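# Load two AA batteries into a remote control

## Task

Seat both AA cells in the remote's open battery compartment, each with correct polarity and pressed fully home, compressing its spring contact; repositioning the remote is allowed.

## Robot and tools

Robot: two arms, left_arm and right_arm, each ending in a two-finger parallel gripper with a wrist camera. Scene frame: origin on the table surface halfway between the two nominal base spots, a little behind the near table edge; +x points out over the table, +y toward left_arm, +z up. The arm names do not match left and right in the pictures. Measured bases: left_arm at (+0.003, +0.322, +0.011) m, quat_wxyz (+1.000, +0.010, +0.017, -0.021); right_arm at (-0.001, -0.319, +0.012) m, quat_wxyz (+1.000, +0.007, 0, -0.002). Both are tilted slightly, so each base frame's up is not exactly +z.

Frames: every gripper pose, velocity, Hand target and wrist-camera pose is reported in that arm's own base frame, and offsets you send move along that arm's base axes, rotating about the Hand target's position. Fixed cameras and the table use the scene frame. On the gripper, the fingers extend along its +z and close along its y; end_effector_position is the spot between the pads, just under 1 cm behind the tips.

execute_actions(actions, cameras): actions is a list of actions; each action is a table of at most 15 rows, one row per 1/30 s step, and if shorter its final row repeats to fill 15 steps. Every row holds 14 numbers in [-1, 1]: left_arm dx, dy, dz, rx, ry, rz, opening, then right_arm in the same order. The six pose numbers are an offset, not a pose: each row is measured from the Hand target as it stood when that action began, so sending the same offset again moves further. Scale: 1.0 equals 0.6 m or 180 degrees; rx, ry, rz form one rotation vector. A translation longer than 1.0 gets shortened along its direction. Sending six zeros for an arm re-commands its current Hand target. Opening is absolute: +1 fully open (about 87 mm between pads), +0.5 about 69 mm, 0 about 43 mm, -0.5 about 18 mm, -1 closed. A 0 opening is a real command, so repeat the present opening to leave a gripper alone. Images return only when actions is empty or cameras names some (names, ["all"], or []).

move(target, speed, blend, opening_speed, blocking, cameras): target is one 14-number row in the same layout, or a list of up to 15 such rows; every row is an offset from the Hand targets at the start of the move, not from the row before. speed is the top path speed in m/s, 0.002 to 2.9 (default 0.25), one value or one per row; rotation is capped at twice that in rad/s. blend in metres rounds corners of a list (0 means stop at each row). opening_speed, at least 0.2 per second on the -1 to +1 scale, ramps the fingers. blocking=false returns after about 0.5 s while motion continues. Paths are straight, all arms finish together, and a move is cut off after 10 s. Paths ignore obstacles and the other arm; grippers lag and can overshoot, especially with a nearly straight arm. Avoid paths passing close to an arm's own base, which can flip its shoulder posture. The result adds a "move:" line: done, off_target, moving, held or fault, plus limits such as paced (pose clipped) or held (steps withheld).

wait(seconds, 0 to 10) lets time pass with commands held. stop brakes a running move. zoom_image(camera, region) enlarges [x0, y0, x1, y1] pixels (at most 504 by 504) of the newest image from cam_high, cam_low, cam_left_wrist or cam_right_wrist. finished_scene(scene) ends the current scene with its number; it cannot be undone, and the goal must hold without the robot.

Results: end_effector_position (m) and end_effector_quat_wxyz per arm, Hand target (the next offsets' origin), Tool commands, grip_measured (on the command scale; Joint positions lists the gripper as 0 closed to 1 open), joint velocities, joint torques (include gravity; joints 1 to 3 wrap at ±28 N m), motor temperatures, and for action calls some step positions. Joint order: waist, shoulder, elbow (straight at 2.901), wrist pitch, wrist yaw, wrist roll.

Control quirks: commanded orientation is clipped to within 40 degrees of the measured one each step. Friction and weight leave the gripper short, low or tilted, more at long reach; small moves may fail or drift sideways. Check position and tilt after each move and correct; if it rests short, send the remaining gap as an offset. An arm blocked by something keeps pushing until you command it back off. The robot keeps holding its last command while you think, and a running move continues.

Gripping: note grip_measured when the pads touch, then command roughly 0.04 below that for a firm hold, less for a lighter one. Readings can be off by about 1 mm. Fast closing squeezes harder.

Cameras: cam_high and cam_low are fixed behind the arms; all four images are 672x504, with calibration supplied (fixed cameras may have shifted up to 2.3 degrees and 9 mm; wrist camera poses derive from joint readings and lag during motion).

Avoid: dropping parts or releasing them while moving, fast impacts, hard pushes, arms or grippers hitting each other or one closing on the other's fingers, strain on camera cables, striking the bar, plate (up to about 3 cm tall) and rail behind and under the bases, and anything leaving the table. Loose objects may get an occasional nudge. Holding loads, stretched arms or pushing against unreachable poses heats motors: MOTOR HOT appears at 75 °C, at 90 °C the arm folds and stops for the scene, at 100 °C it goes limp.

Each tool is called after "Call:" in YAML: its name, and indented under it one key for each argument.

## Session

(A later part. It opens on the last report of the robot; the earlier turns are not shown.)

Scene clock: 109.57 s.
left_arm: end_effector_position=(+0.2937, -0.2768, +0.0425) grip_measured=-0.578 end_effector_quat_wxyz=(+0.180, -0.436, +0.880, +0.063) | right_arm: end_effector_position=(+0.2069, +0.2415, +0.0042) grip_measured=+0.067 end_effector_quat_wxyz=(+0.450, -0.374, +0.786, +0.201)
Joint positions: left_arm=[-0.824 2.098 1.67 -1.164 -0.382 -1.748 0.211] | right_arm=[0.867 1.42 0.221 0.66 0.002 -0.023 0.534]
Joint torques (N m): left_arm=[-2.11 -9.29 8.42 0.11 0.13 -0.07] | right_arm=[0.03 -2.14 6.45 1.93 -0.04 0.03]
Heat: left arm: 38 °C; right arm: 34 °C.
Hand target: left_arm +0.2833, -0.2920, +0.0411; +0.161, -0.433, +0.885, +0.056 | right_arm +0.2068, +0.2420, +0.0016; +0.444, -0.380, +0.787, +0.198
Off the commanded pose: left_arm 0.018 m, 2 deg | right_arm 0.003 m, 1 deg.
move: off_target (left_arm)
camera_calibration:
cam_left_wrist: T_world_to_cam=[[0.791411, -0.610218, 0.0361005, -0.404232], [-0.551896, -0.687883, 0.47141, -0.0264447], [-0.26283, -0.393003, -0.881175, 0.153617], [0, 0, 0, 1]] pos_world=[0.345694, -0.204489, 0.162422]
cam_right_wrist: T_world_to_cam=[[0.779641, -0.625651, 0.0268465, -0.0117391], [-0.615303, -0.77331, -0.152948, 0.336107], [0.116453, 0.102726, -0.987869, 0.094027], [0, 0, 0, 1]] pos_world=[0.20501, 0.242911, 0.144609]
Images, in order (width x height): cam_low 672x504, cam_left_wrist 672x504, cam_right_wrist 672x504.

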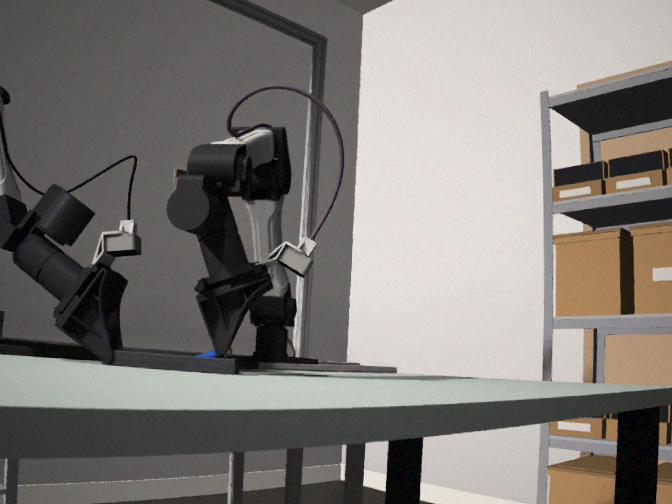

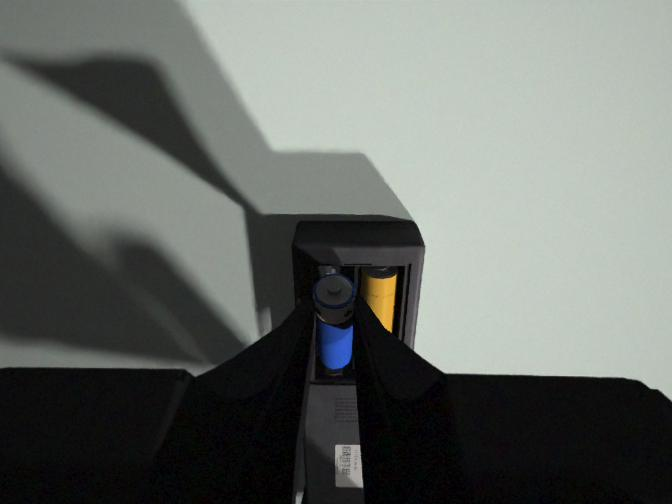

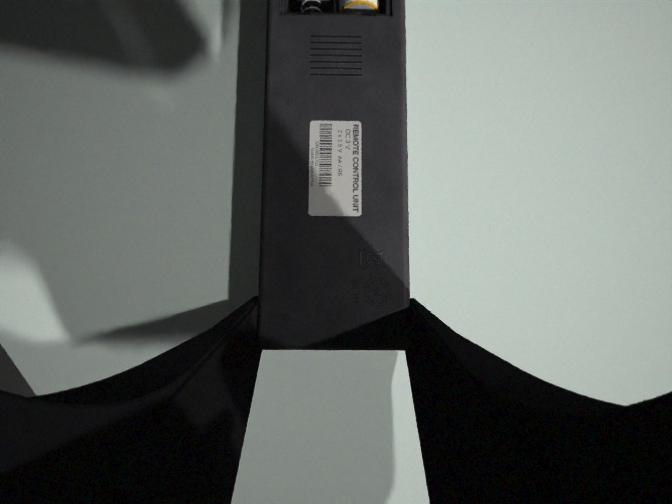

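Call:
move:
  target:
    - [-0.008,-0.011,-0.025,-0.0437,0.0343,0,-0.7,0,0,0,0,0,0,0.04]
    - [-0.008,-0.011,-0.045,-0.0655,0.0514,0,-0.7,0,0,0,0,0,0,0.04]
  speed: 0.08
  cameras: ["cam_left_wrist","cam_low"]

Call:
zoom_image:
  camera: "cam_left_wrist"
  region: [200, 140, 480, 400]

Call:
zoom_image:
  camera: "cam_low"
  region: [130, 290, 270, 390]

Scene clock: 112.57 s.
left_arm: end_effector_position=(+0.2934, -0.2766, +0.0371) grip_measured=-0.578 end_effector_quat_wxyz=(+0.086, -0.450, +0.889, +0.020) | right_arm: end_effector_position=(+0.2069, +0.2415, +0.0042) grip_measured=+0.067 end_effector_quat_wxyz=(+0.450, -0.374, +0.785, +0.201)
Joint positions: left_arm=[-0.731 2.069 1.611 -1.087 -0.176 -1.666 0.211] | right_arm=[0.867 1.42 0.221 0.66 0.002 -0.023 0.534]
Joint torques (N m): left_arm=[-1.89 -7.38 2 1.15 0.83 0.11] | right_arm=[0.01 -1.95 6.53 1.91 -0.06 0.05]
Heat: left arm: 38 °C; right arm: 34 °C.
Hand target: left_arm +0.2785, -0.2986, +0.0140; +0.043, -0.441, +0.896, +0.000 | right_arm +0.2068, +0.2420, +0.0016; +0.444, -0.380, +0.787, +0.198
Off the commanded pose: left_arm 0.035 m, 6 deg | right_arm 0.003 m, 1 deg.
move: off_target (left_arm)
camera_calibration:
cam_left_wrist: T_world_to_cam=[[0.804266, -0.593336, 0.0332825, -0.402664], [-0.4716, -0.60317, 0.643256, -0.0305001], [-0.361592, -0.533045, -0.764927, 0.134835], [0, 0, 0, 1]] pos_world=[0.358221, -0.185439, 0.13616]
Images, in order (width x height): cam_low 672x504, cam_left_wrist 672x504.

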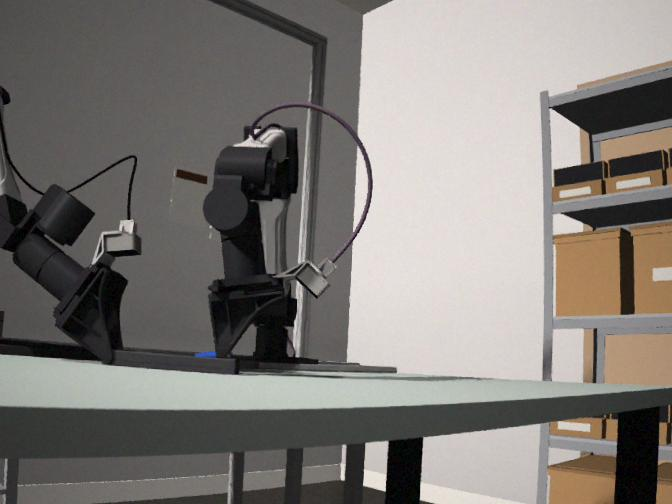

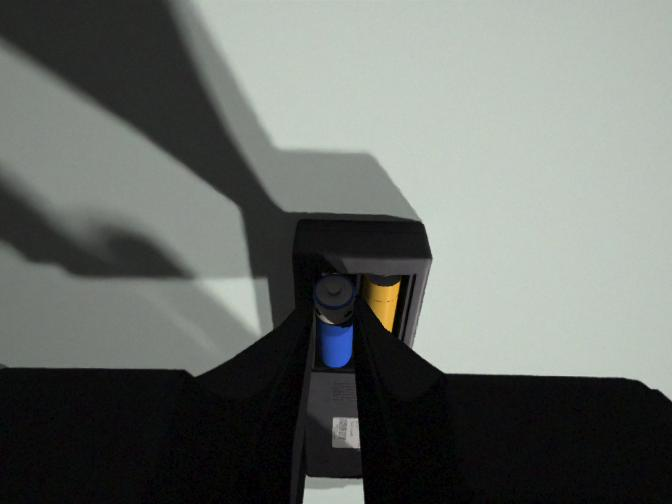

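Scaled by 1.800 from the camera's 672x504 image, which has a finer 960x720 frame.

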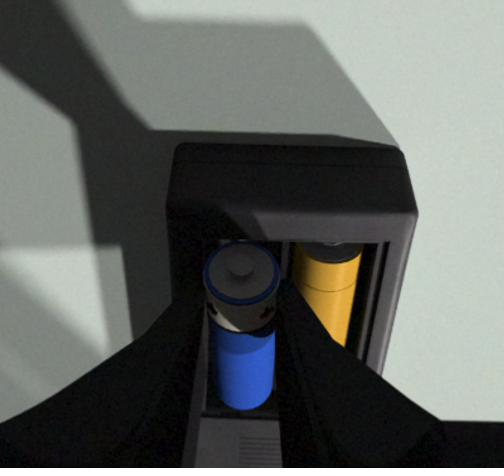

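Scaled by 3.600 from the camera's 672x504 image, which has a finer 960x720 frame.

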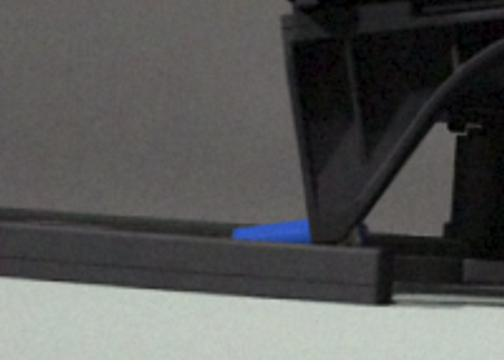

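Call:
move:
  target:
    - [0.022,0.032,0.035,0,0,0,-0.7,0,0,0,0,0,0,0.04]
    - [0.022,0.032,0.035,0,0,0,-0.42,0,0,0,0,0,0,0.04]
    - [0.022,0.032,0.14,0,0,0,-0.42,0,0,0,0,0,0,0.04]
  speed: 0.12
  cameras: ["cam_left_wrist","cam_low"]

Call:
zoom_image:
  camera: "cam_left_wrist"
  region: [200, 140, 480, 400]

Call:
zoom_image:
  camera: "cam_low"
  region: [130, 290, 270, 390]

Scene clock: 116.13 s.
left_arm: end_effector_position=(+0.2907, -0.2770, +0.0794) grip_measured=-0.420 end_effector_quat_wxyz=(+0.039, -0.445, +0.895, +0.016) | right_arm: end_effector_position=(+0.2066, +0.2417, +0.0042) grip_measured=+0.067 end_effector_quat_wxyz=(+0.450, -0.374, +0.785, +0.202)
Joint positions: left_arm=[-0.694 2.069 1.774 -1.273 -0.084 -1.618 0.29] | right_arm=[0.867 1.42 0.221 0.66 0 -0.023 0.534]
Joint torques (N m): left_arm=[-0.05 -13.37 9.44 0.03 -0.15 0.16] | right_arm=[-0.01 -2.04 6.5 1.9 0 0.07]
Heat: left arm: 39 °C; right arm: 34 °C.
Hand target: left_arm +0.2916, -0.2794, +0.0980; +0.043, -0.441, +0.896, +0.000 | right_arm +0.2068, +0.2420, +0.0016; +0.444, -0.380, +0.787, +0.198
Off the commanded pose: left_arm 0.019 m, 2 deg | right_arm 0.003 m, 1 deg.
move: off_target (left_arm)
camera_calibration:
cam_left_wrist: T_world_to_cam=[[0.79738, -0.603471, -0.00276225, -0.400045], [-0.424008, -0.563496, 0.709006, -0.0673001], [-0.429421, -0.564176, -0.705197, 0.172311], [0, 0, 0, 1]] pos_world=[0.364446, -0.182125, 0.168124]
Images, in order (width x height): cam_low 672x504, cam_left_wrist 672x504.

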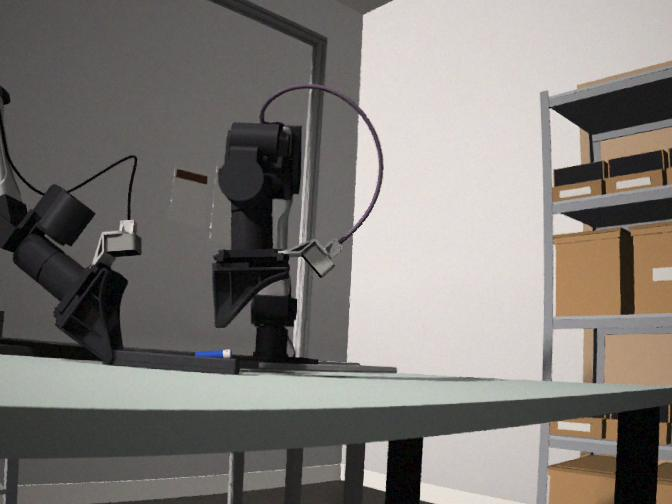

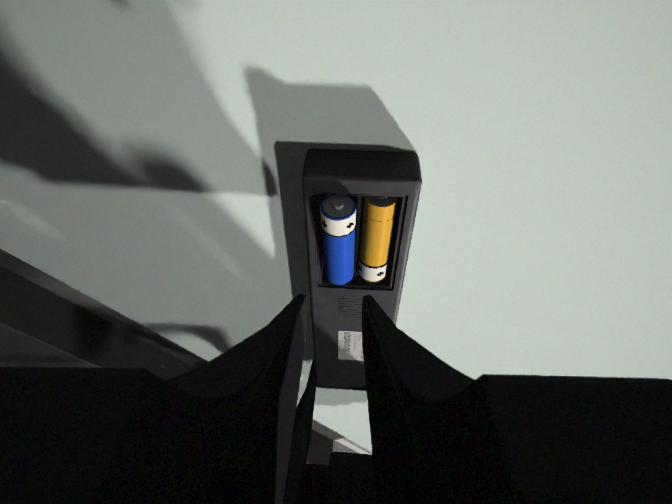

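Scaled by 1.800 from the camera's 672x504 image, which has a finer 960x720 frame.

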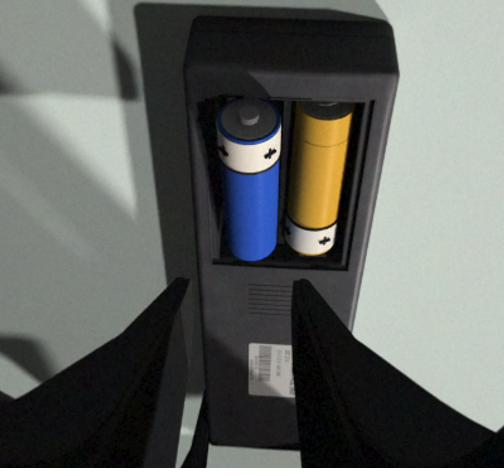

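Scaled by 3.600 from the camera's 672x504 image, which has a finer 960x720 frame.

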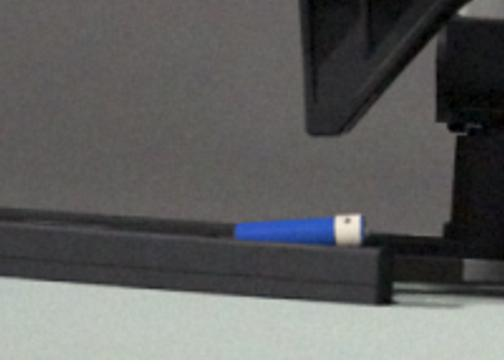

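Call:
move:
  target:
    - [0.006,0.006,-0.09,0,0,0,-0.42,0,0,0,0,0,0,0.04]
  speed: 0.12
  cameras: ["cam_left_wrist","cam_low"]

Call:
zoom_image:
  camera: "cam_left_wrist"
  region: [200, 140, 480, 400]

Call:
zoom_image:
  camera: "cam_low"
  region: [130, 290, 270, 390]

Scene clock: 118.50 s.
left_arm: end_effector_position=(+0.2959, -0.2778, +0.0468) grip_measured=-0.420 end_effector_quat_wxyz=(+0.046, -0.443, +0.895, +0.000) | right_arm: end_effector_position=(+0.2066, +0.2417, +0.0042) grip_measured=+0.067 end_effector_quat_wxyz=(+0.450, -0.374, +0.785, +0.202)
Joint positions: left_arm=[-0.688 2.069 1.643 -1.107 -0.083 -1.605 0.29] | right_arm=[0.867 1.42 0.221 0.66 0 -0.023 0.534]
Joint torques (N m): left_arm=[0.43 -10.69 5.03 0.45 -0.15 0.16] | right_arm=[-0.09 -2.06 6.6 1.92 -0.01 0.04]
Heat: left arm: 39 °C; right arm: 34 °C.
Hand target: left_arm +0.2954, -0.2758, +0.0441; +0.043, -0.441, +0.896, +0.000 | right_arm +0.2068, +0.2420, +0.0016; +0.444, -0.380, +0.787, +0.198
Off the commanded pose: left_arm 0.003 m, 0 deg | right_arm 0.003 m, 1 deg.
move: done
camera_calibration:
cam_left_wrist: T_world_to_cam=[[0.79357, -0.607674, 0.0312742, -0.406398], [-0.445742, -0.545576, 0.709691, -0.0309992], [-0.414198, -0.57713, -0.703819, 0.142937], [0, 0, 0, 1]] pos_world=[0.367892, -0.181377, 0.135311]
Images, in order (width x height): cam_low 672x504, cam_left_wrist 672x504.

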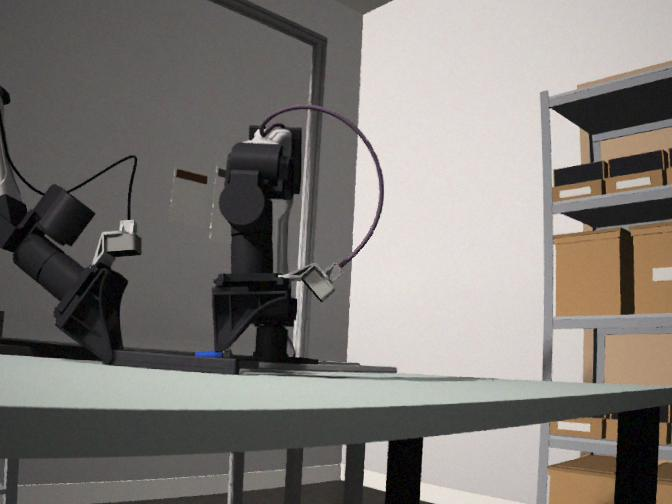

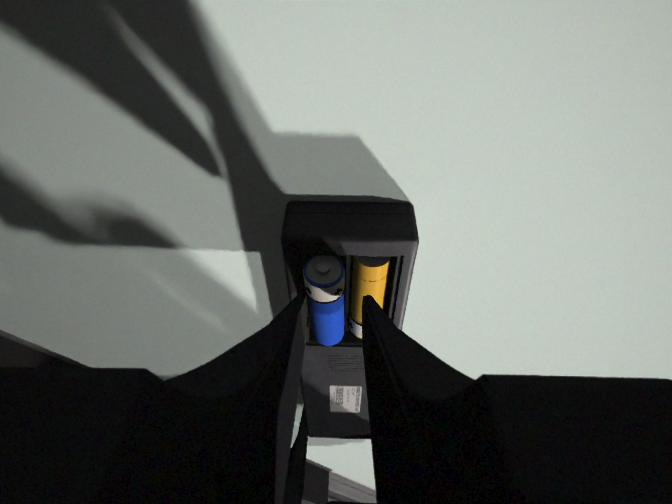

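Scaled by 1.800 from the camera's 672x504 image, which has a finer 960x720 frame.

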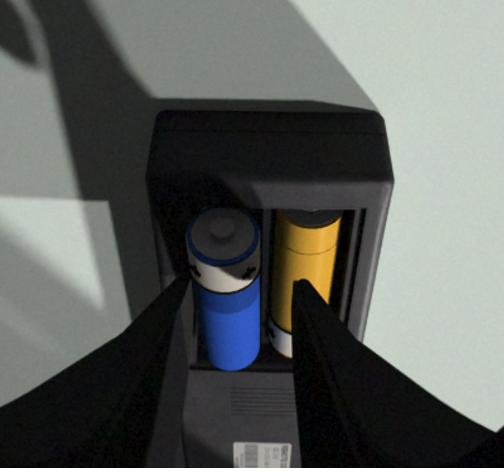

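Scaled by 3.600 from the camera's 672x504 image, which has a finer 960x720 frame.

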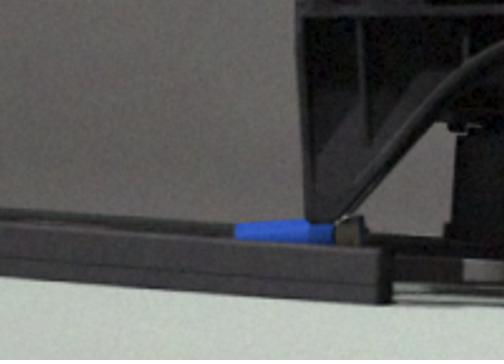

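Call:
move:
  target:
    - [0.0,0.009,-0.008,0,0,0,-0.42,0,0,0,0,0,0,0.04]
    - [0.0,0.009,-0.008,0,0,0,-0.7,0,0,0,0,0,0,0.04]
  speed: 0.1
  opening_speed: 1
  cameras: ["cam_left_wrist","cam_low"]

Call:
zoom_image:
  camera: "cam_low"
  region: [130, 290, 270, 390]

Scene clock: 120.60 s.
left_arm: end_effector_position=(+0.2951, -0.2733, +0.0393) grip_measured=-0.578 end_effector_quat_wxyz=(+0.042, -0.442, +0.896, +0.002) | right_arm: end_effector_position=(+0.2066, +0.2417, +0.0042) grip_measured=+0.067 end_effector_quat_wxyz=(+0.450, -0.374, +0.785, +0.202)
Joint positions: left_arm=[-0.678 2.069 1.612 -1.083 -0.079 -1.593 0.211] | right_arm=[0.867 1.42 0.221 0.66 0 -0.023 0.534]
Joint torques (N m): left_arm=[0.38 -11.75 4.55 0.48 -0.19 0.14] | right_arm=[-0.02 -2.14 6.48 1.9 -0.03 0.04]
Heat: left arm: 40 °C; right arm: 34 °C.
Hand target: left_arm +0.2954, -0.2704, +0.0393; +0.044, -0.441, +0.896, +0.000 | right_arm +0.2068, +0.2420, +0.0016; +0.444, -0.380, +0.787, +0.198
Off the commanded pose: left_arm 0.003 m, 0 deg | right_arm 0.003 m, 1 deg.
move: done
camera_calibration:
cam_left_wrist: T_world_to_cam=[[0.792332, -0.609643, 0.0233503, -0.402664], [-0.440853, -0.545665, 0.71267, -0.0251961], [-0.421733, -0.574965, -0.701111, 0.142699], [0, 0, 0, 1]] pos_world=[0.368117, -0.177183, 0.127407]
Images, in order (width x height): cam_low 672x504, cam_left_wrist 672x504.

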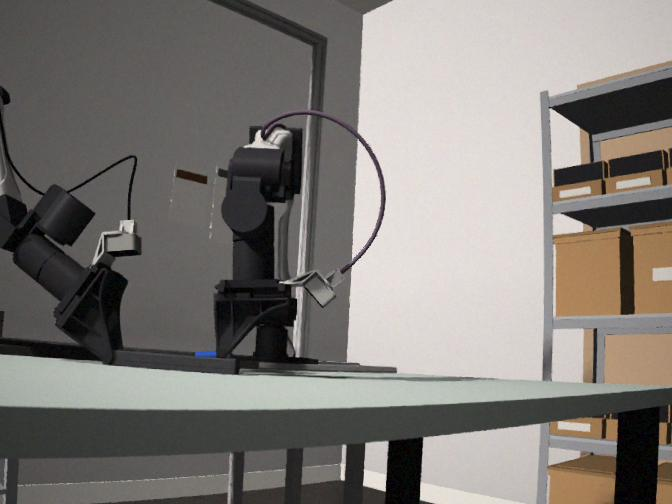

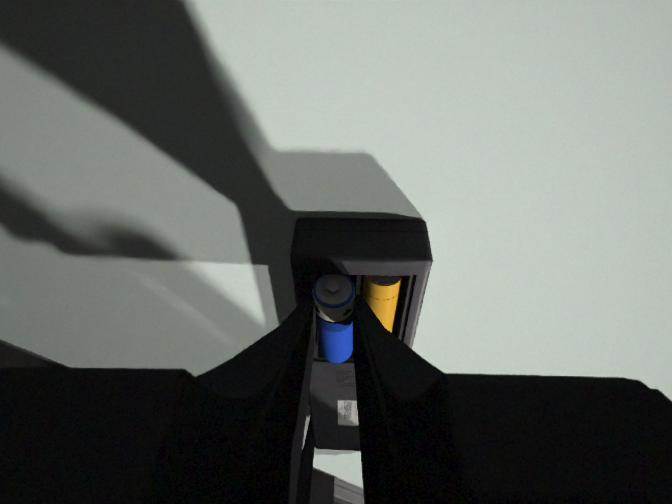

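Scaled by 3.600 from the camera's 672x504 image, which has a finer 960x720 frame.

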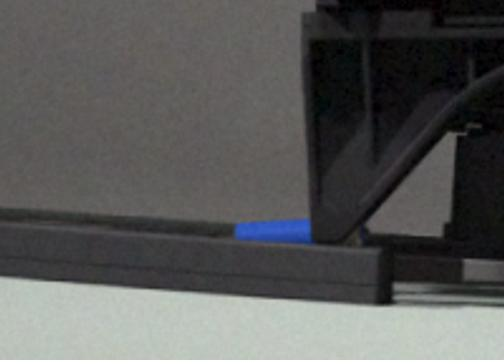

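Call:
move:
  target:
    - [0.0,0.0,0.0,0,0,0,-0.42,0,0,0,0,0,0,0.04]
    - [0.0,0.0,0.045,0,0,0,-0.42,0,0,0,0,0,0,0.04]
    - [0.0,0.0,0.0045,0,0,0,-0.42,0,0,0,0,0,0,0.04]
    - [0.0,0.0,0.0045,0,0,0,-0.7,0,0,0,0,0,0,0.04]
  speed: 0.1
  opening_speed: 1.2
  cameras: ["cam_left_wrist","cam_low"]

Call:
zoom_image:
  camera: "cam_low"
  region: [130, 290, 270, 390]

Scene clock: 124.17 s.
left_arm: end_effector_position=(+0.2948, -0.2728, +0.0403) grip_measured=-0.578 end_effector_quat_wxyz=(+0.042, -0.442, +0.896, +0.004) | right_arm: end_effector_position=(+0.2062, +0.2421, +0.0042) grip_measured=+0.067 end_effector_quat_wxyz=(+0.449, -0.375, +0.785, +0.203)
Joint positions: left_arm=[-0.678 2.069 1.617 -1.091 -0.079 -1.593 0.211] | right_arm=[0.867 1.42 0.221 0.66 -0.003 -0.023 0.534]
Joint torques (N m): left_arm=[0.44 -12.03 4.88 0.49 -0.17 0.13] | right_arm=[0.06 -2.04 6.57 1.93 0.04 0.06]
Motor temperatures (°C): left_arm=[20 41 24 21 20 21 23] | right_arm=[19 21 28 34 22 22 22]
Heat: left arm: 41 °C; right arm: 34 °C.
Hand target: left_arm +0.2953, -0.2703, +0.0419; +0.043, -0.441, +0.896, +0.000 | right_arm +0.2068, +0.2421, +0.0016; +0.444, -0.380, +0.787, +0.198
Off the commanded pose: left_arm 0.003 m, 1 deg | right_arm 0.003 m, 1 deg.
move: done
camera_calibration:
cam_left_wrist: T_world_to_cam=[[0.792399, -0.609665, 0.0202933, -0.40199], [-0.439176, -0.547089, 0.712613, -0.0266959], [-0.423353, -0.573586, -0.701264, 0.144349], [0, 0, 0, 1]] pos_world=[0.367923, -0.176888, 0.128408]
Images, in order (width x height): cam_low 672x504, cam_left_wrist 672x504.

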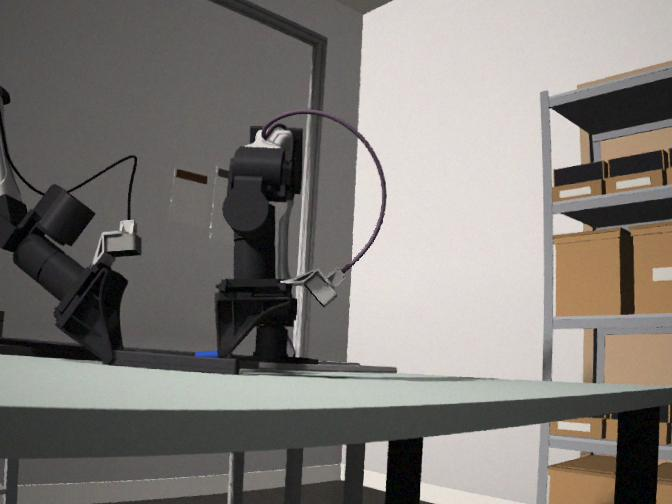

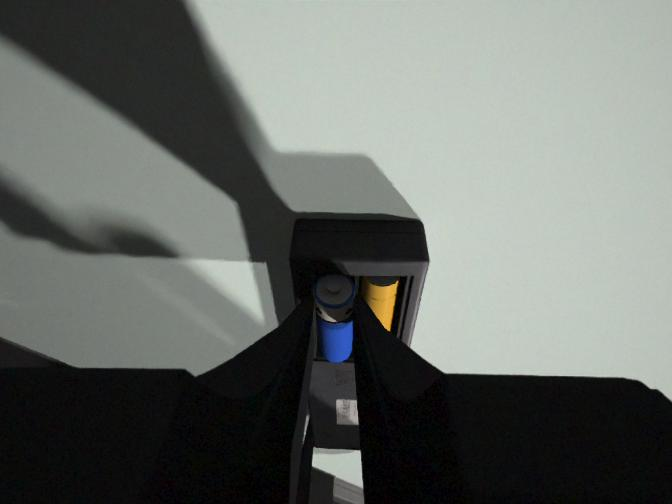

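Scaled by 3.600 from the camera's 672x504 image, which has a finer 960x720 frame.

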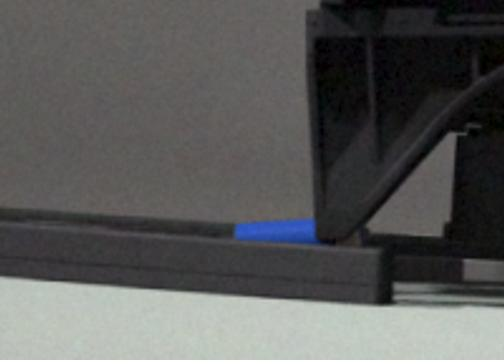

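Call:
move:
  target:
    - [0.0,0.0,0.0,0,0,0,-0.42,0,0,0,0,0,0,0.04]
    - [0.0,0.0,0.045,0,0,0,-0.42,0,0,0,0,0,0,0.04]
    - [0.0,0.0,0.008,0,0,0,-0.42,0,0,0,0,0,0,0.04]
    - [0.0,0.0,0.008,0,0,0,-0.7,0,0,0,0,0,0,0.04]
  speed: 0.1
  opening_speed: 1.2
  cameras: ["cam_low"]

Call:
zoom_image:
  camera: "cam_low"
  region: [130, 290, 270, 390]

Scene clock: 127.40 s.
left_arm: end_effector_position=(+0.2947, -0.2727, +0.0438) grip_measured=-0.611 end_effector_quat_wxyz=(+0.041, -0.442, +0.896, +0.005) | right_arm: end_effector_position=(+0.2062, +0.2421, +0.0042) grip_measured=+0.067 end_effector_quat_wxyz=(+0.449, -0.375, +0.785, +0.203)
Joint positions: left_arm=[-0.678 2.069 1.631 -1.108 -0.079 -1.593 0.195] | right_arm=[0.867 1.42 0.221 0.66 -0.003 -0.023 0.534]
Joint torques (N m): left_arm=[0.5 -12.38 4.97 0.47 -0.22 0.17] | right_arm=[-0.13 -2.03 6.56 1.94 0.04 0.03]
Heat: left arm: 41 °C; right arm: 34 °C.
Hand target: left_arm +0.2954, -0.2704, +0.0468; +0.044, -0.441, +0.896, +0.000 | right_arm +0.2068, +0.2421, +0.0016; +0.444, -0.380, +0.787, +0.198
Off the commanded pose: left_arm 0.004 m, 1 deg | right_arm 0.003 m, 1 deg.
move: done
Images, in order (width x height): cam_low 672x504.

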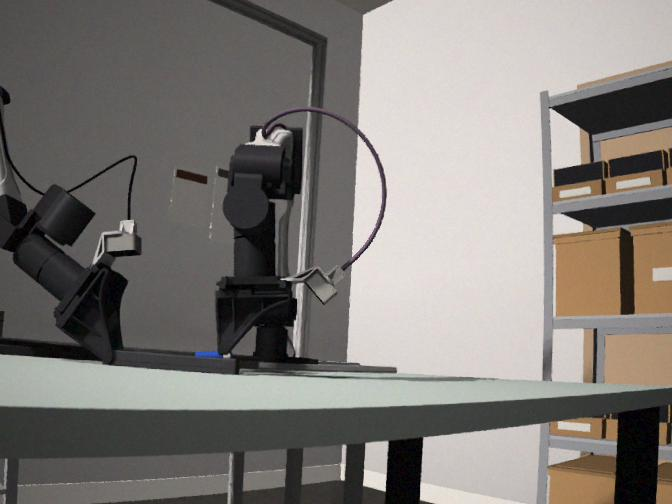

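Scaled by 3.600 from the camera's 672x504 image, which has a finer 960x720 frame.

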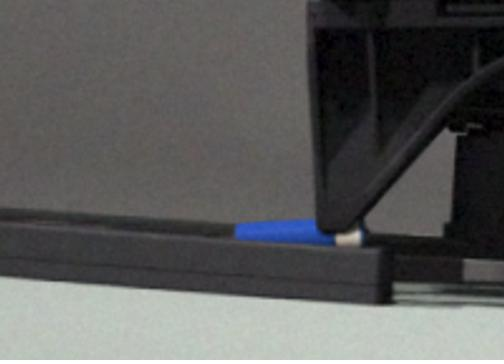

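Call:
move:
  target:
    - [-0.025,-0.0333,-0.004,0,0,0,-0.7,0,0,0,0,0,0,0.04]
    - [-0.025,-0.0333,-0.04,0,0,0,-0.7,0,0,0,0,0,0,0.04]
  speed: 0.07
  cameras: ["cam_low","cam_left_wrist"]

Call:
zoom_image:
  camera: "cam_low"
  region: [130, 290, 270, 390]

Call:
zoom_image:
  camera: "cam_left_wrist"
  region: [200, 140, 480, 400]

Scene clock: 129.37 s.
left_arm: end_effector_position=(+0.2821, -0.2901, +0.0378) grip_measured=-0.699 end_effector_quat_wxyz=(+0.046, -0.436, +0.899, -0.003) | right_arm: end_effector_position=(+0.2062, +0.2421, +0.0042) grip_measured=+0.067 end_effector_quat_wxyz=(+0.449, -0.375, +0.785, +0.203)
Joint positions: left_arm=[-0.733 2.064 1.599 -1.065 -0.082 -1.634 0.15] | right_arm=[0.867 1.42 0.221 0.66 -0.003 -0.023 0.534]
Joint torques (N m): left_arm=[-0.21 -9.21 2.63 0.86 -0.18 -0.06] | right_arm=[0.02 -2.09 6.35 1.93 0.01 0.04]
Heat: left arm: 41 °C; right arm: 35 °C.
Hand target: left_arm +0.2803, -0.2903, +0.0228; +0.043, -0.441, +0.896, +0.000 | right_arm +0.2068, +0.2421, +0.0016; +0.444, -0.380, +0.787, +0.198
Off the commanded pose: left_arm 0.015 m, 1 deg | right_arm 0.003 m, 1 deg.
move: off_target (left_arm)
camera_calibration:
cam_left_wrist: T_world_to_cam=[[0.783525, -0.620304, 0.0362247, -0.403675], [-0.45619, -0.534687, 0.711337, -0.0314811], [-0.421876, -0.573876, -0.701917, 0.126779], [0, 0, 0, 1]] pos_world=[0.355413, -0.194478, 0.126005]
Images, in order (width x height): cam_low 672x504, cam_left_wrist 672x504.

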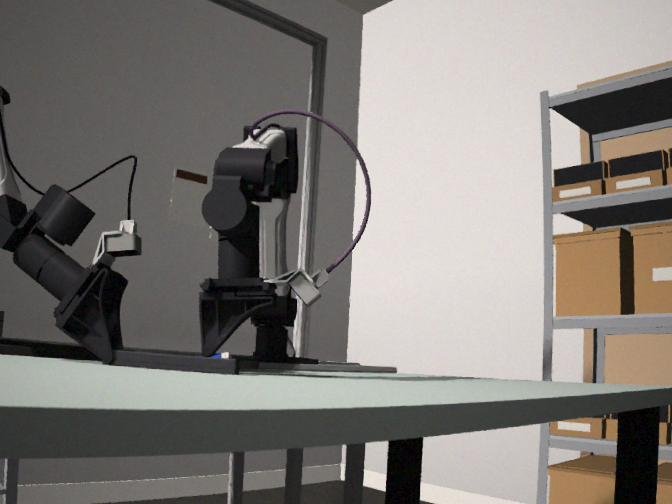

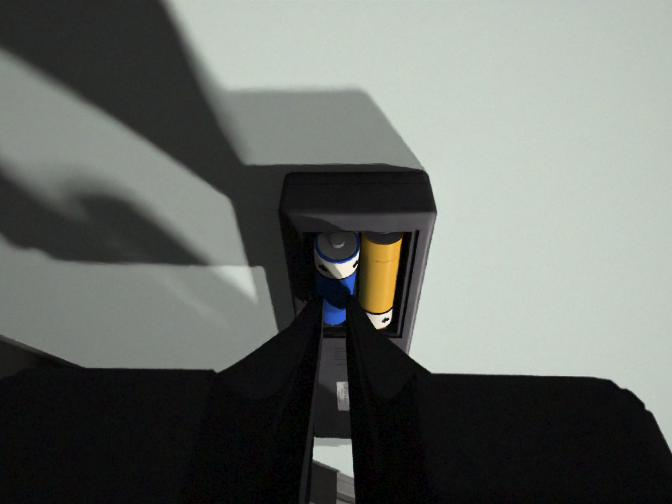

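Scaled by 3.600 from the camera's 672x504 image, which has a finer 960x720 frame.

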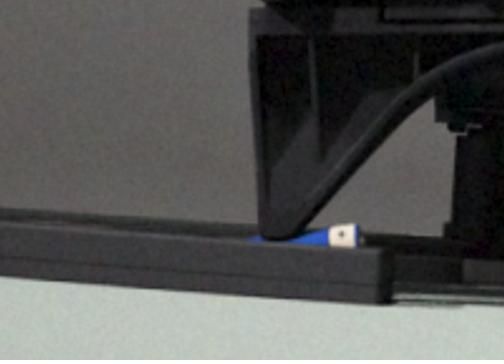

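Scaled by 1.800 from the camera's 672x504 image, which has a finer 960x720 frame.

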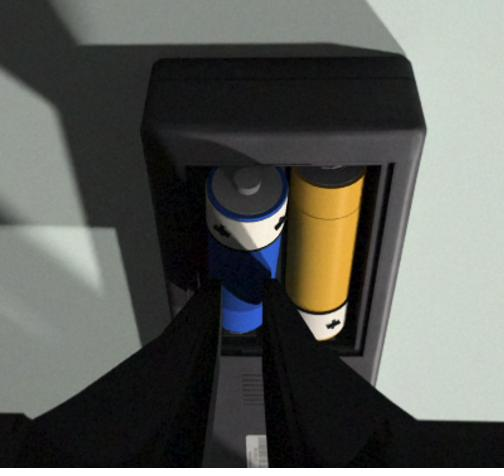

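Call:
move:
  target:
    - [0.0,0.0,0.1,-0.0175,0.0137,0,-0.74,0,0,0,0,0,0,0.04]
    - [0.0275,0.0315,0.1,-0.0175,0.0137,0,-0.74,0,0,0,0,0,0,0.04]
    - [0.0275,0.0315,0.037,-0.0175,0.0137,0,-0.74,0,0,0,0,0,0,0.04]
  speed: 0.12
  cameras: ["cam_low","cam_left_wrist"]

Call:
zoom_image:
  camera: "cam_low"
  region: [130, 290, 270, 390]

Call:
zoom_image:
  camera: "cam_left_wrist"
  region: [200, 140, 480, 400]

Scene clock: 132.90 s.
left_arm: end_effector_position=(+0.2999, -0.2705, +0.0478) grip_measured=-0.740 end_effector_quat_wxyz=(+0.015, -0.448, +0.894, -0.015) | right_arm: end_effector_position=(+0.2062, +0.2421, +0.0042) grip_measured=+0.067 end_effector_quat_wxyz=(+0.449, -0.375, +0.785, +0.203)
Joint positions: left_arm=[-0.636 2.063 1.628 -1.097 -0.013 -1.565 0.13] | right_arm=[0.867 1.42 0.221 0.66 -0.003 -0.023 0.534]
Joint torques (N m): left_arm=[-0.42 -10.7 4.97 0.51 -0.1 0.18] | right_arm=[-0.12 -2.09 6.41 1.92 0.02 0.05]
Heat: left arm: 42 °C; right arm: 35 °C.
Hand target: left_arm +0.2968, -0.2714, +0.0449; +0.012, -0.442, +0.897, -0.015 | right_arm +0.2068, +0.2421, +0.0016; +0.444, -0.380, +0.787, +0.198
Off the commanded pose: left_arm 0.004 m, 1 deg | right_arm 0.003 m, 1 deg.
move: done
camera_calibration:
cam_left_wrist: T_world_to_cam=[[0.800389, -0.598715, 0.030283, -0.404768], [-0.409815, -0.509592, 0.75655, -0.0292841], [-0.437526, -0.617945, -0.653234, 0.14309], [0, 0, 0, 1]] pos_world=[0.374576, -0.168842, 0.127884]
Images, in order (width x height): cam_low 672x504, cam_left_wrist 672x504.

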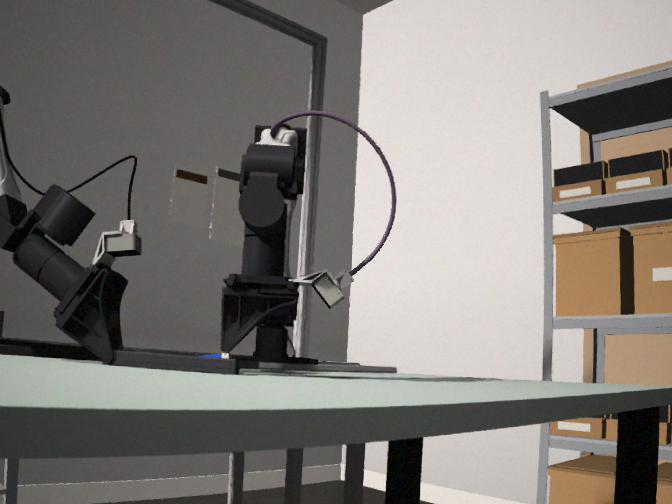

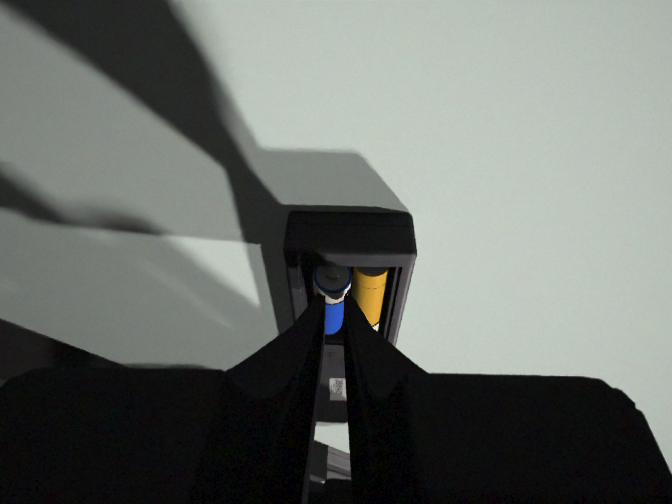

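Scaled by 3.600 from the camera's 672x504 image, which has a finer 960x720 frame.

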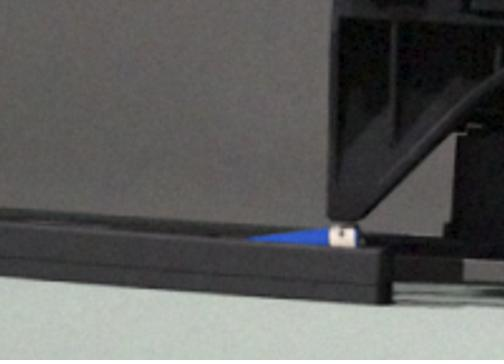

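Scaled by 1.800 from the camera's 672x504 image, which has a finer 960x720 frame.

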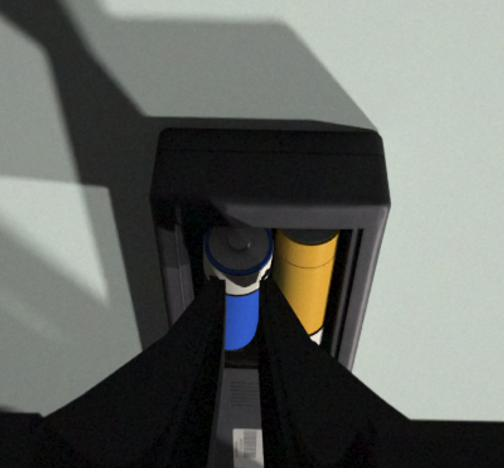

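Call:
move:
  target:
    - [-0.004,-0.005,-0.025,0,0,0,-0.74,0,0,0,0,0,0,0.04]
    - [-0.026,-0.032,-0.04,0,0,0,-0.74,0,0,0,0,0,0,0.04]
    - [-0.026,-0.032,-0.075,0,0,0,-0.74,0,0,0,0,0,0,0.04]
  speed: 0.06
  blend: [0.005,0.005,0]
  cameras: ["cam_low","cam_left_wrist"]

Call:
zoom_image:
  camera: "cam_low"
  region: [130, 290, 270, 390]

Call:
zoom_image:
  camera: "cam_left_wrist"
  region: [200, 140, 480, 400]

Scene clock: 134.83 s.
left_arm: end_effector_position=(+0.2905, -0.2782, +0.0343) grip_measured=-0.739 end_effector_quat_wxyz=(+0.026, -0.444, +0.896, -0.022) | right_arm: end_effector_position=(+0.2062, +0.2421, +0.0042) grip_measured=+0.067 end_effector_quat_wxyz=(+0.449, -0.375, +0.785, +0.203)
Joint positions: left_arm=[-0.672 2.044 1.547 -1.012 -0.028 -1.592 0.131] | right_arm=[0.867 1.42 0.221 0.66 -0.003 -0.023 0.534]
Joint torques (N m): left_arm=[-2.4 -4.92 1.21 1.36 0.04 -0.15] | right_arm=[-0.1 -2.07 6.52 1.93 0.03 0.03]
Heat: left arm: 42 °C; right arm: 35 °C.
Hand target: left_arm +0.2813, -0.2907, +0.0001; +0.012, -0.442, +0.897, -0.016 | right_arm +0.2068, +0.2421, +0.0016; +0.444, -0.380, +0.787, +0.198
Off the commanded pose: left_arm 0.038 m, 2 deg | right_arm 0.003 m, 1 deg.
move: off_target (left_arm)
camera_calibration:
cam_left_wrist: T_world_to_cam=[[0.793754, -0.60595, 0.0527137, -0.402352], [-0.434186, -0.503789, 0.746779, -0.0178374], [-0.425954, -0.615647, -0.66298, 0.123038], [0, 0, 0, 1]] pos_world=[0.364032, -0.177044, 0.116102]
Images, in order (width x height): cam_low 672x504, cam_left_wrist 672x504.

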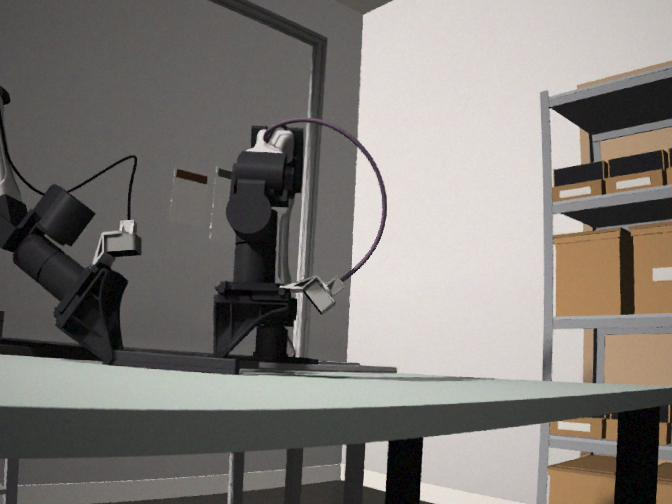

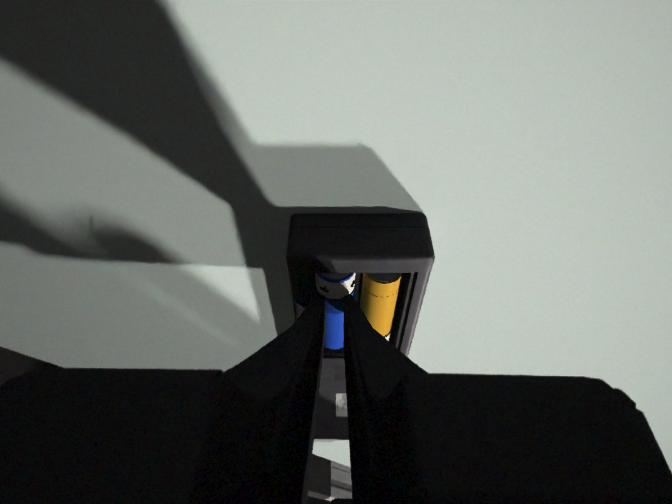

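Scaled by 3.600 from the camera's 672x504 image, which has a finer 960x720 frame.

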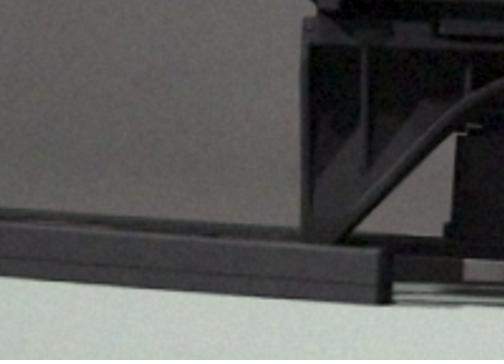

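Scaled by 1.800 from the camera's 672x504 image, which has a finer 960x720 frame.

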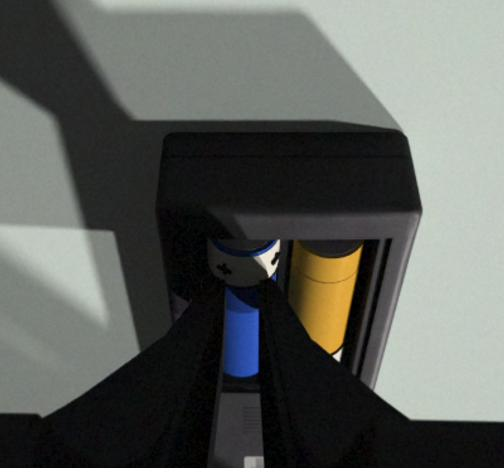

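Looks in. Lift and inspect.

Call:
move:
  target:
    - [0.016,0.018,0.08,0,0,0,-0.74,0,0,0,0,0,0,0.04]
    - [0.016,0.018,0.26,0,0,0,-0.74,0,0,0,0,0,0,0.04]
  speed: [0.12,0.25]
  blend: [0.01,0]
  cameras: ["cam_low","cam_left_wrist","cam_right_wrist"]

Call:
zoom_image:
  camera: "cam_low"
  region: [130, 290, 270, 390]

Call:
zoom_image:
  camera: "cam_left_wrist"
  region: [260, 80, 460, 280]

Scene clock: 137.00 s.
left_arm: end_effector_position=(+0.2900, -0.2812, +0.1517) grip_measured=-0.740 end_effector_quat_wxyz=(+0.015, -0.444, +0.896, -0.016) | right_arm: end_effector_position=(+0.2062, +0.2421, +0.0042) grip_measured=+0.067 end_effector_quat_wxyz=(+0.449, -0.375, +0.785, +0.203)
Joint positions: left_arm=[-0.672 2.062 2.042 -1.509 -0.013 -1.592 0.13] | right_arm=[0.867 1.42 0.221 0.66 -0.003 -0.023 0.534]
Joint torques (N m): left_arm=[0.35 -9.73 9.25 0.14 -0.06 0.17] | right_arm=[-0.05 -2.04 6.46 1.94 0.01 0.03]
Heat: left arm: 41 °C; right arm: 35 °C.
Hand target: left_arm +0.2908, -0.2799, +0.1560; +0.012, -0.442, +0.897, -0.015 | right_arm +0.2068, +0.2421, +0.0016; +0.444, -0.380, +0.787, +0.198
Off the commanded pose: left_arm 0.005 m, 0 deg | right_arm 0.003 m, 1 deg.
move: done
camera_calibration:
cam_left_wrist: T_world_to_cam=[[0.794284, -0.606654, 0.0329368, -0.407296], [-0.416005, -0.50356, 0.75721, -0.113981], [-0.442779, -0.615142, -0.65234, 0.20213], [0, 0, 0, 1]] pos_world=[0.36559, -0.180145, 0.231581]
cam_right_wrist: T_world_to_cam=[[0.782334, -0.622385, 0.0242993, -0.0121398], [-0.61232, -0.775657, -0.153037, 0.336142], [0.114096, 0.104847, -0.987922, 0.0940084], [0, 0, 0, 1]] pos_world=[0.204598, 0.243318, 0.14461]
Images, in order (width x height): cam_low 672x504, cam_left_wrist 672x504, cam_right_wrist 672x504.

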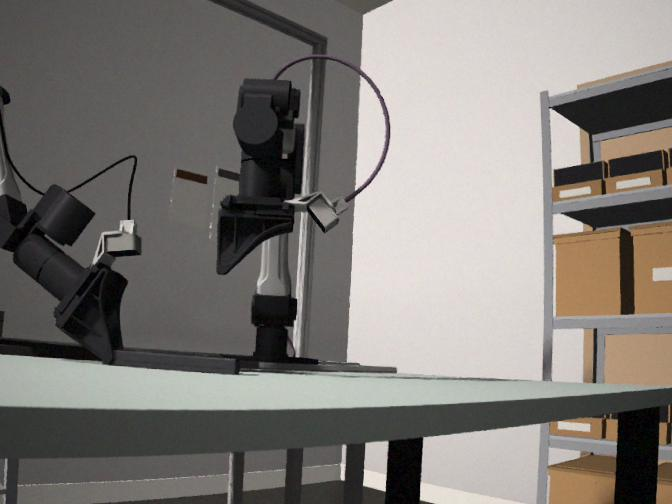

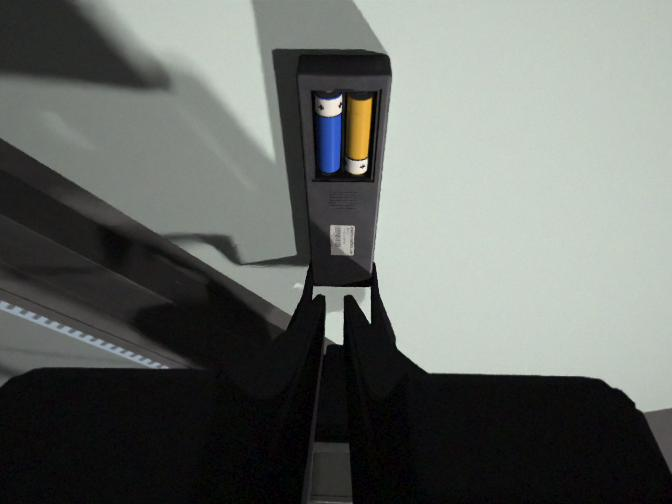

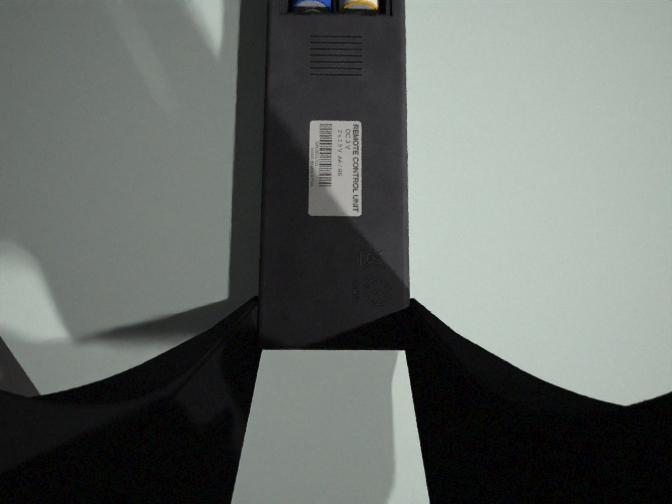

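Scaled by 3.600 from the camera's 672x504 image, which has a finer 960x720 frame.

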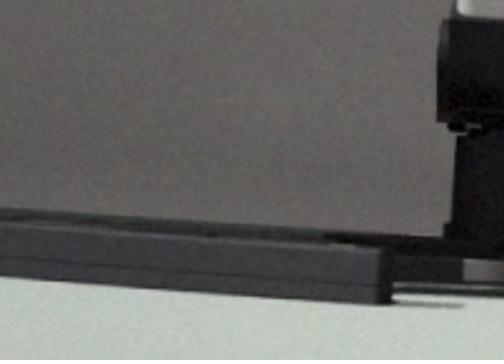

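Scaled by 2.520 from the camera's 672x504 image, which has a finer 960x720 frame.

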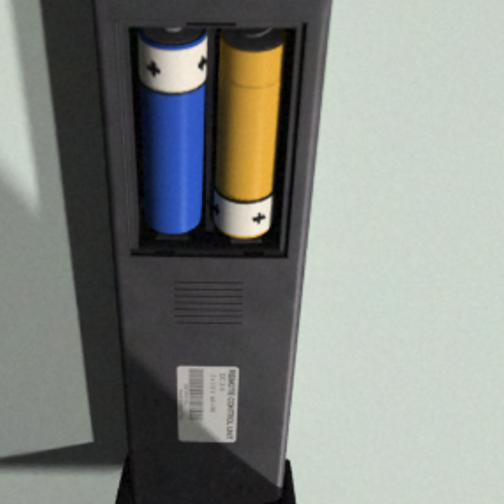

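Call:
move:
  target:
    - [0,0,0,0,0,0,-0.74,0,0,0,0,0,0,0.5]
    - [0,0,0,0,0,0,-0.74,-0.06,-0.07,0.06,0,0,0,0.5]
  speed: 0.15
  opening_speed: 1.2
  cameras: ["cam_left_wrist"]

Call:
zoom_image:
  camera: "cam_left_wrist"
  region: [260, 80, 460, 280]

Scene clock: 139.60 s.
left_arm: end_effector_position=(+0.2899, -0.2812, +0.1517) grip_measured=-0.740 end_effector_quat_wxyz=(+0.015, -0.444, +0.896, -0.016) | right_arm: end_effector_position=(+0.1703, +0.1996, +0.0343) grip_measured=+0.500 end_effector_quat_wxyz=(+0.442, -0.377, +0.789, +0.200)
Joint positions: left_arm=[-0.672 2.062 2.042 -1.509 -0.013 -1.592 0.13] | right_arm=[0.867 0.851 0.158 0.135 -0.002 -0.023 0.75]
Joint torques (N m): left_arm=[0.47 -9.77 9.2 0.11 -0.08 0.17] | right_arm=[0.09 -1.14 8.32 1.94 0.01 0.05]
Heat: left arm: 41 °C; right arm: 35 °C.
Hand target: left_arm +0.2908, -0.2799, +0.1560; +0.012, -0.442, +0.897, -0.015 | right_arm +0.1709, +0.2001, +0.0376; +0.444, -0.380, +0.787, +0.198
Off the commanded pose: left_arm 0.005 m, 0 deg | right_arm 0.003 m, 1 deg.
move: done
camera_calibration:
cam_left_wrist: T_world_to_cam=[[0.794371, -0.606559, 0.0325728, -0.407087], [-0.415725, -0.503785, 0.757214, -0.114117], [-0.442886, -0.61505, -0.652354, 0.202206], [0, 0, 0, 1]] pos_world=[0.365491, -0.180045, 0.231581]
Images, in order (width x height): cam_left_wrist 672x504.

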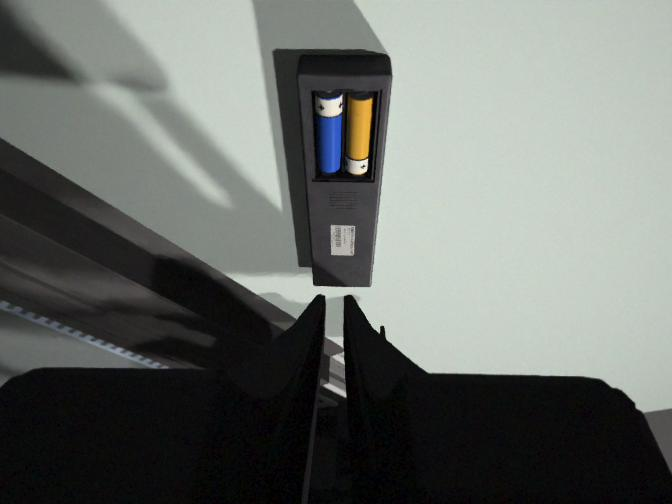

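Scaled by 2.520 from the camera's 672x504 image, which has a finer 960x720 frame.

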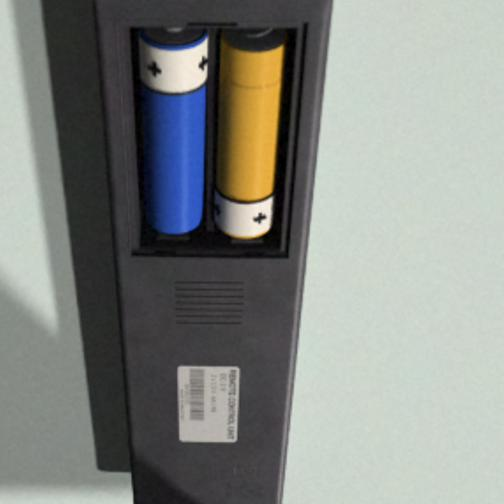

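Call:
finished_scene:
  scene: 2

The scene is finished: the task was done.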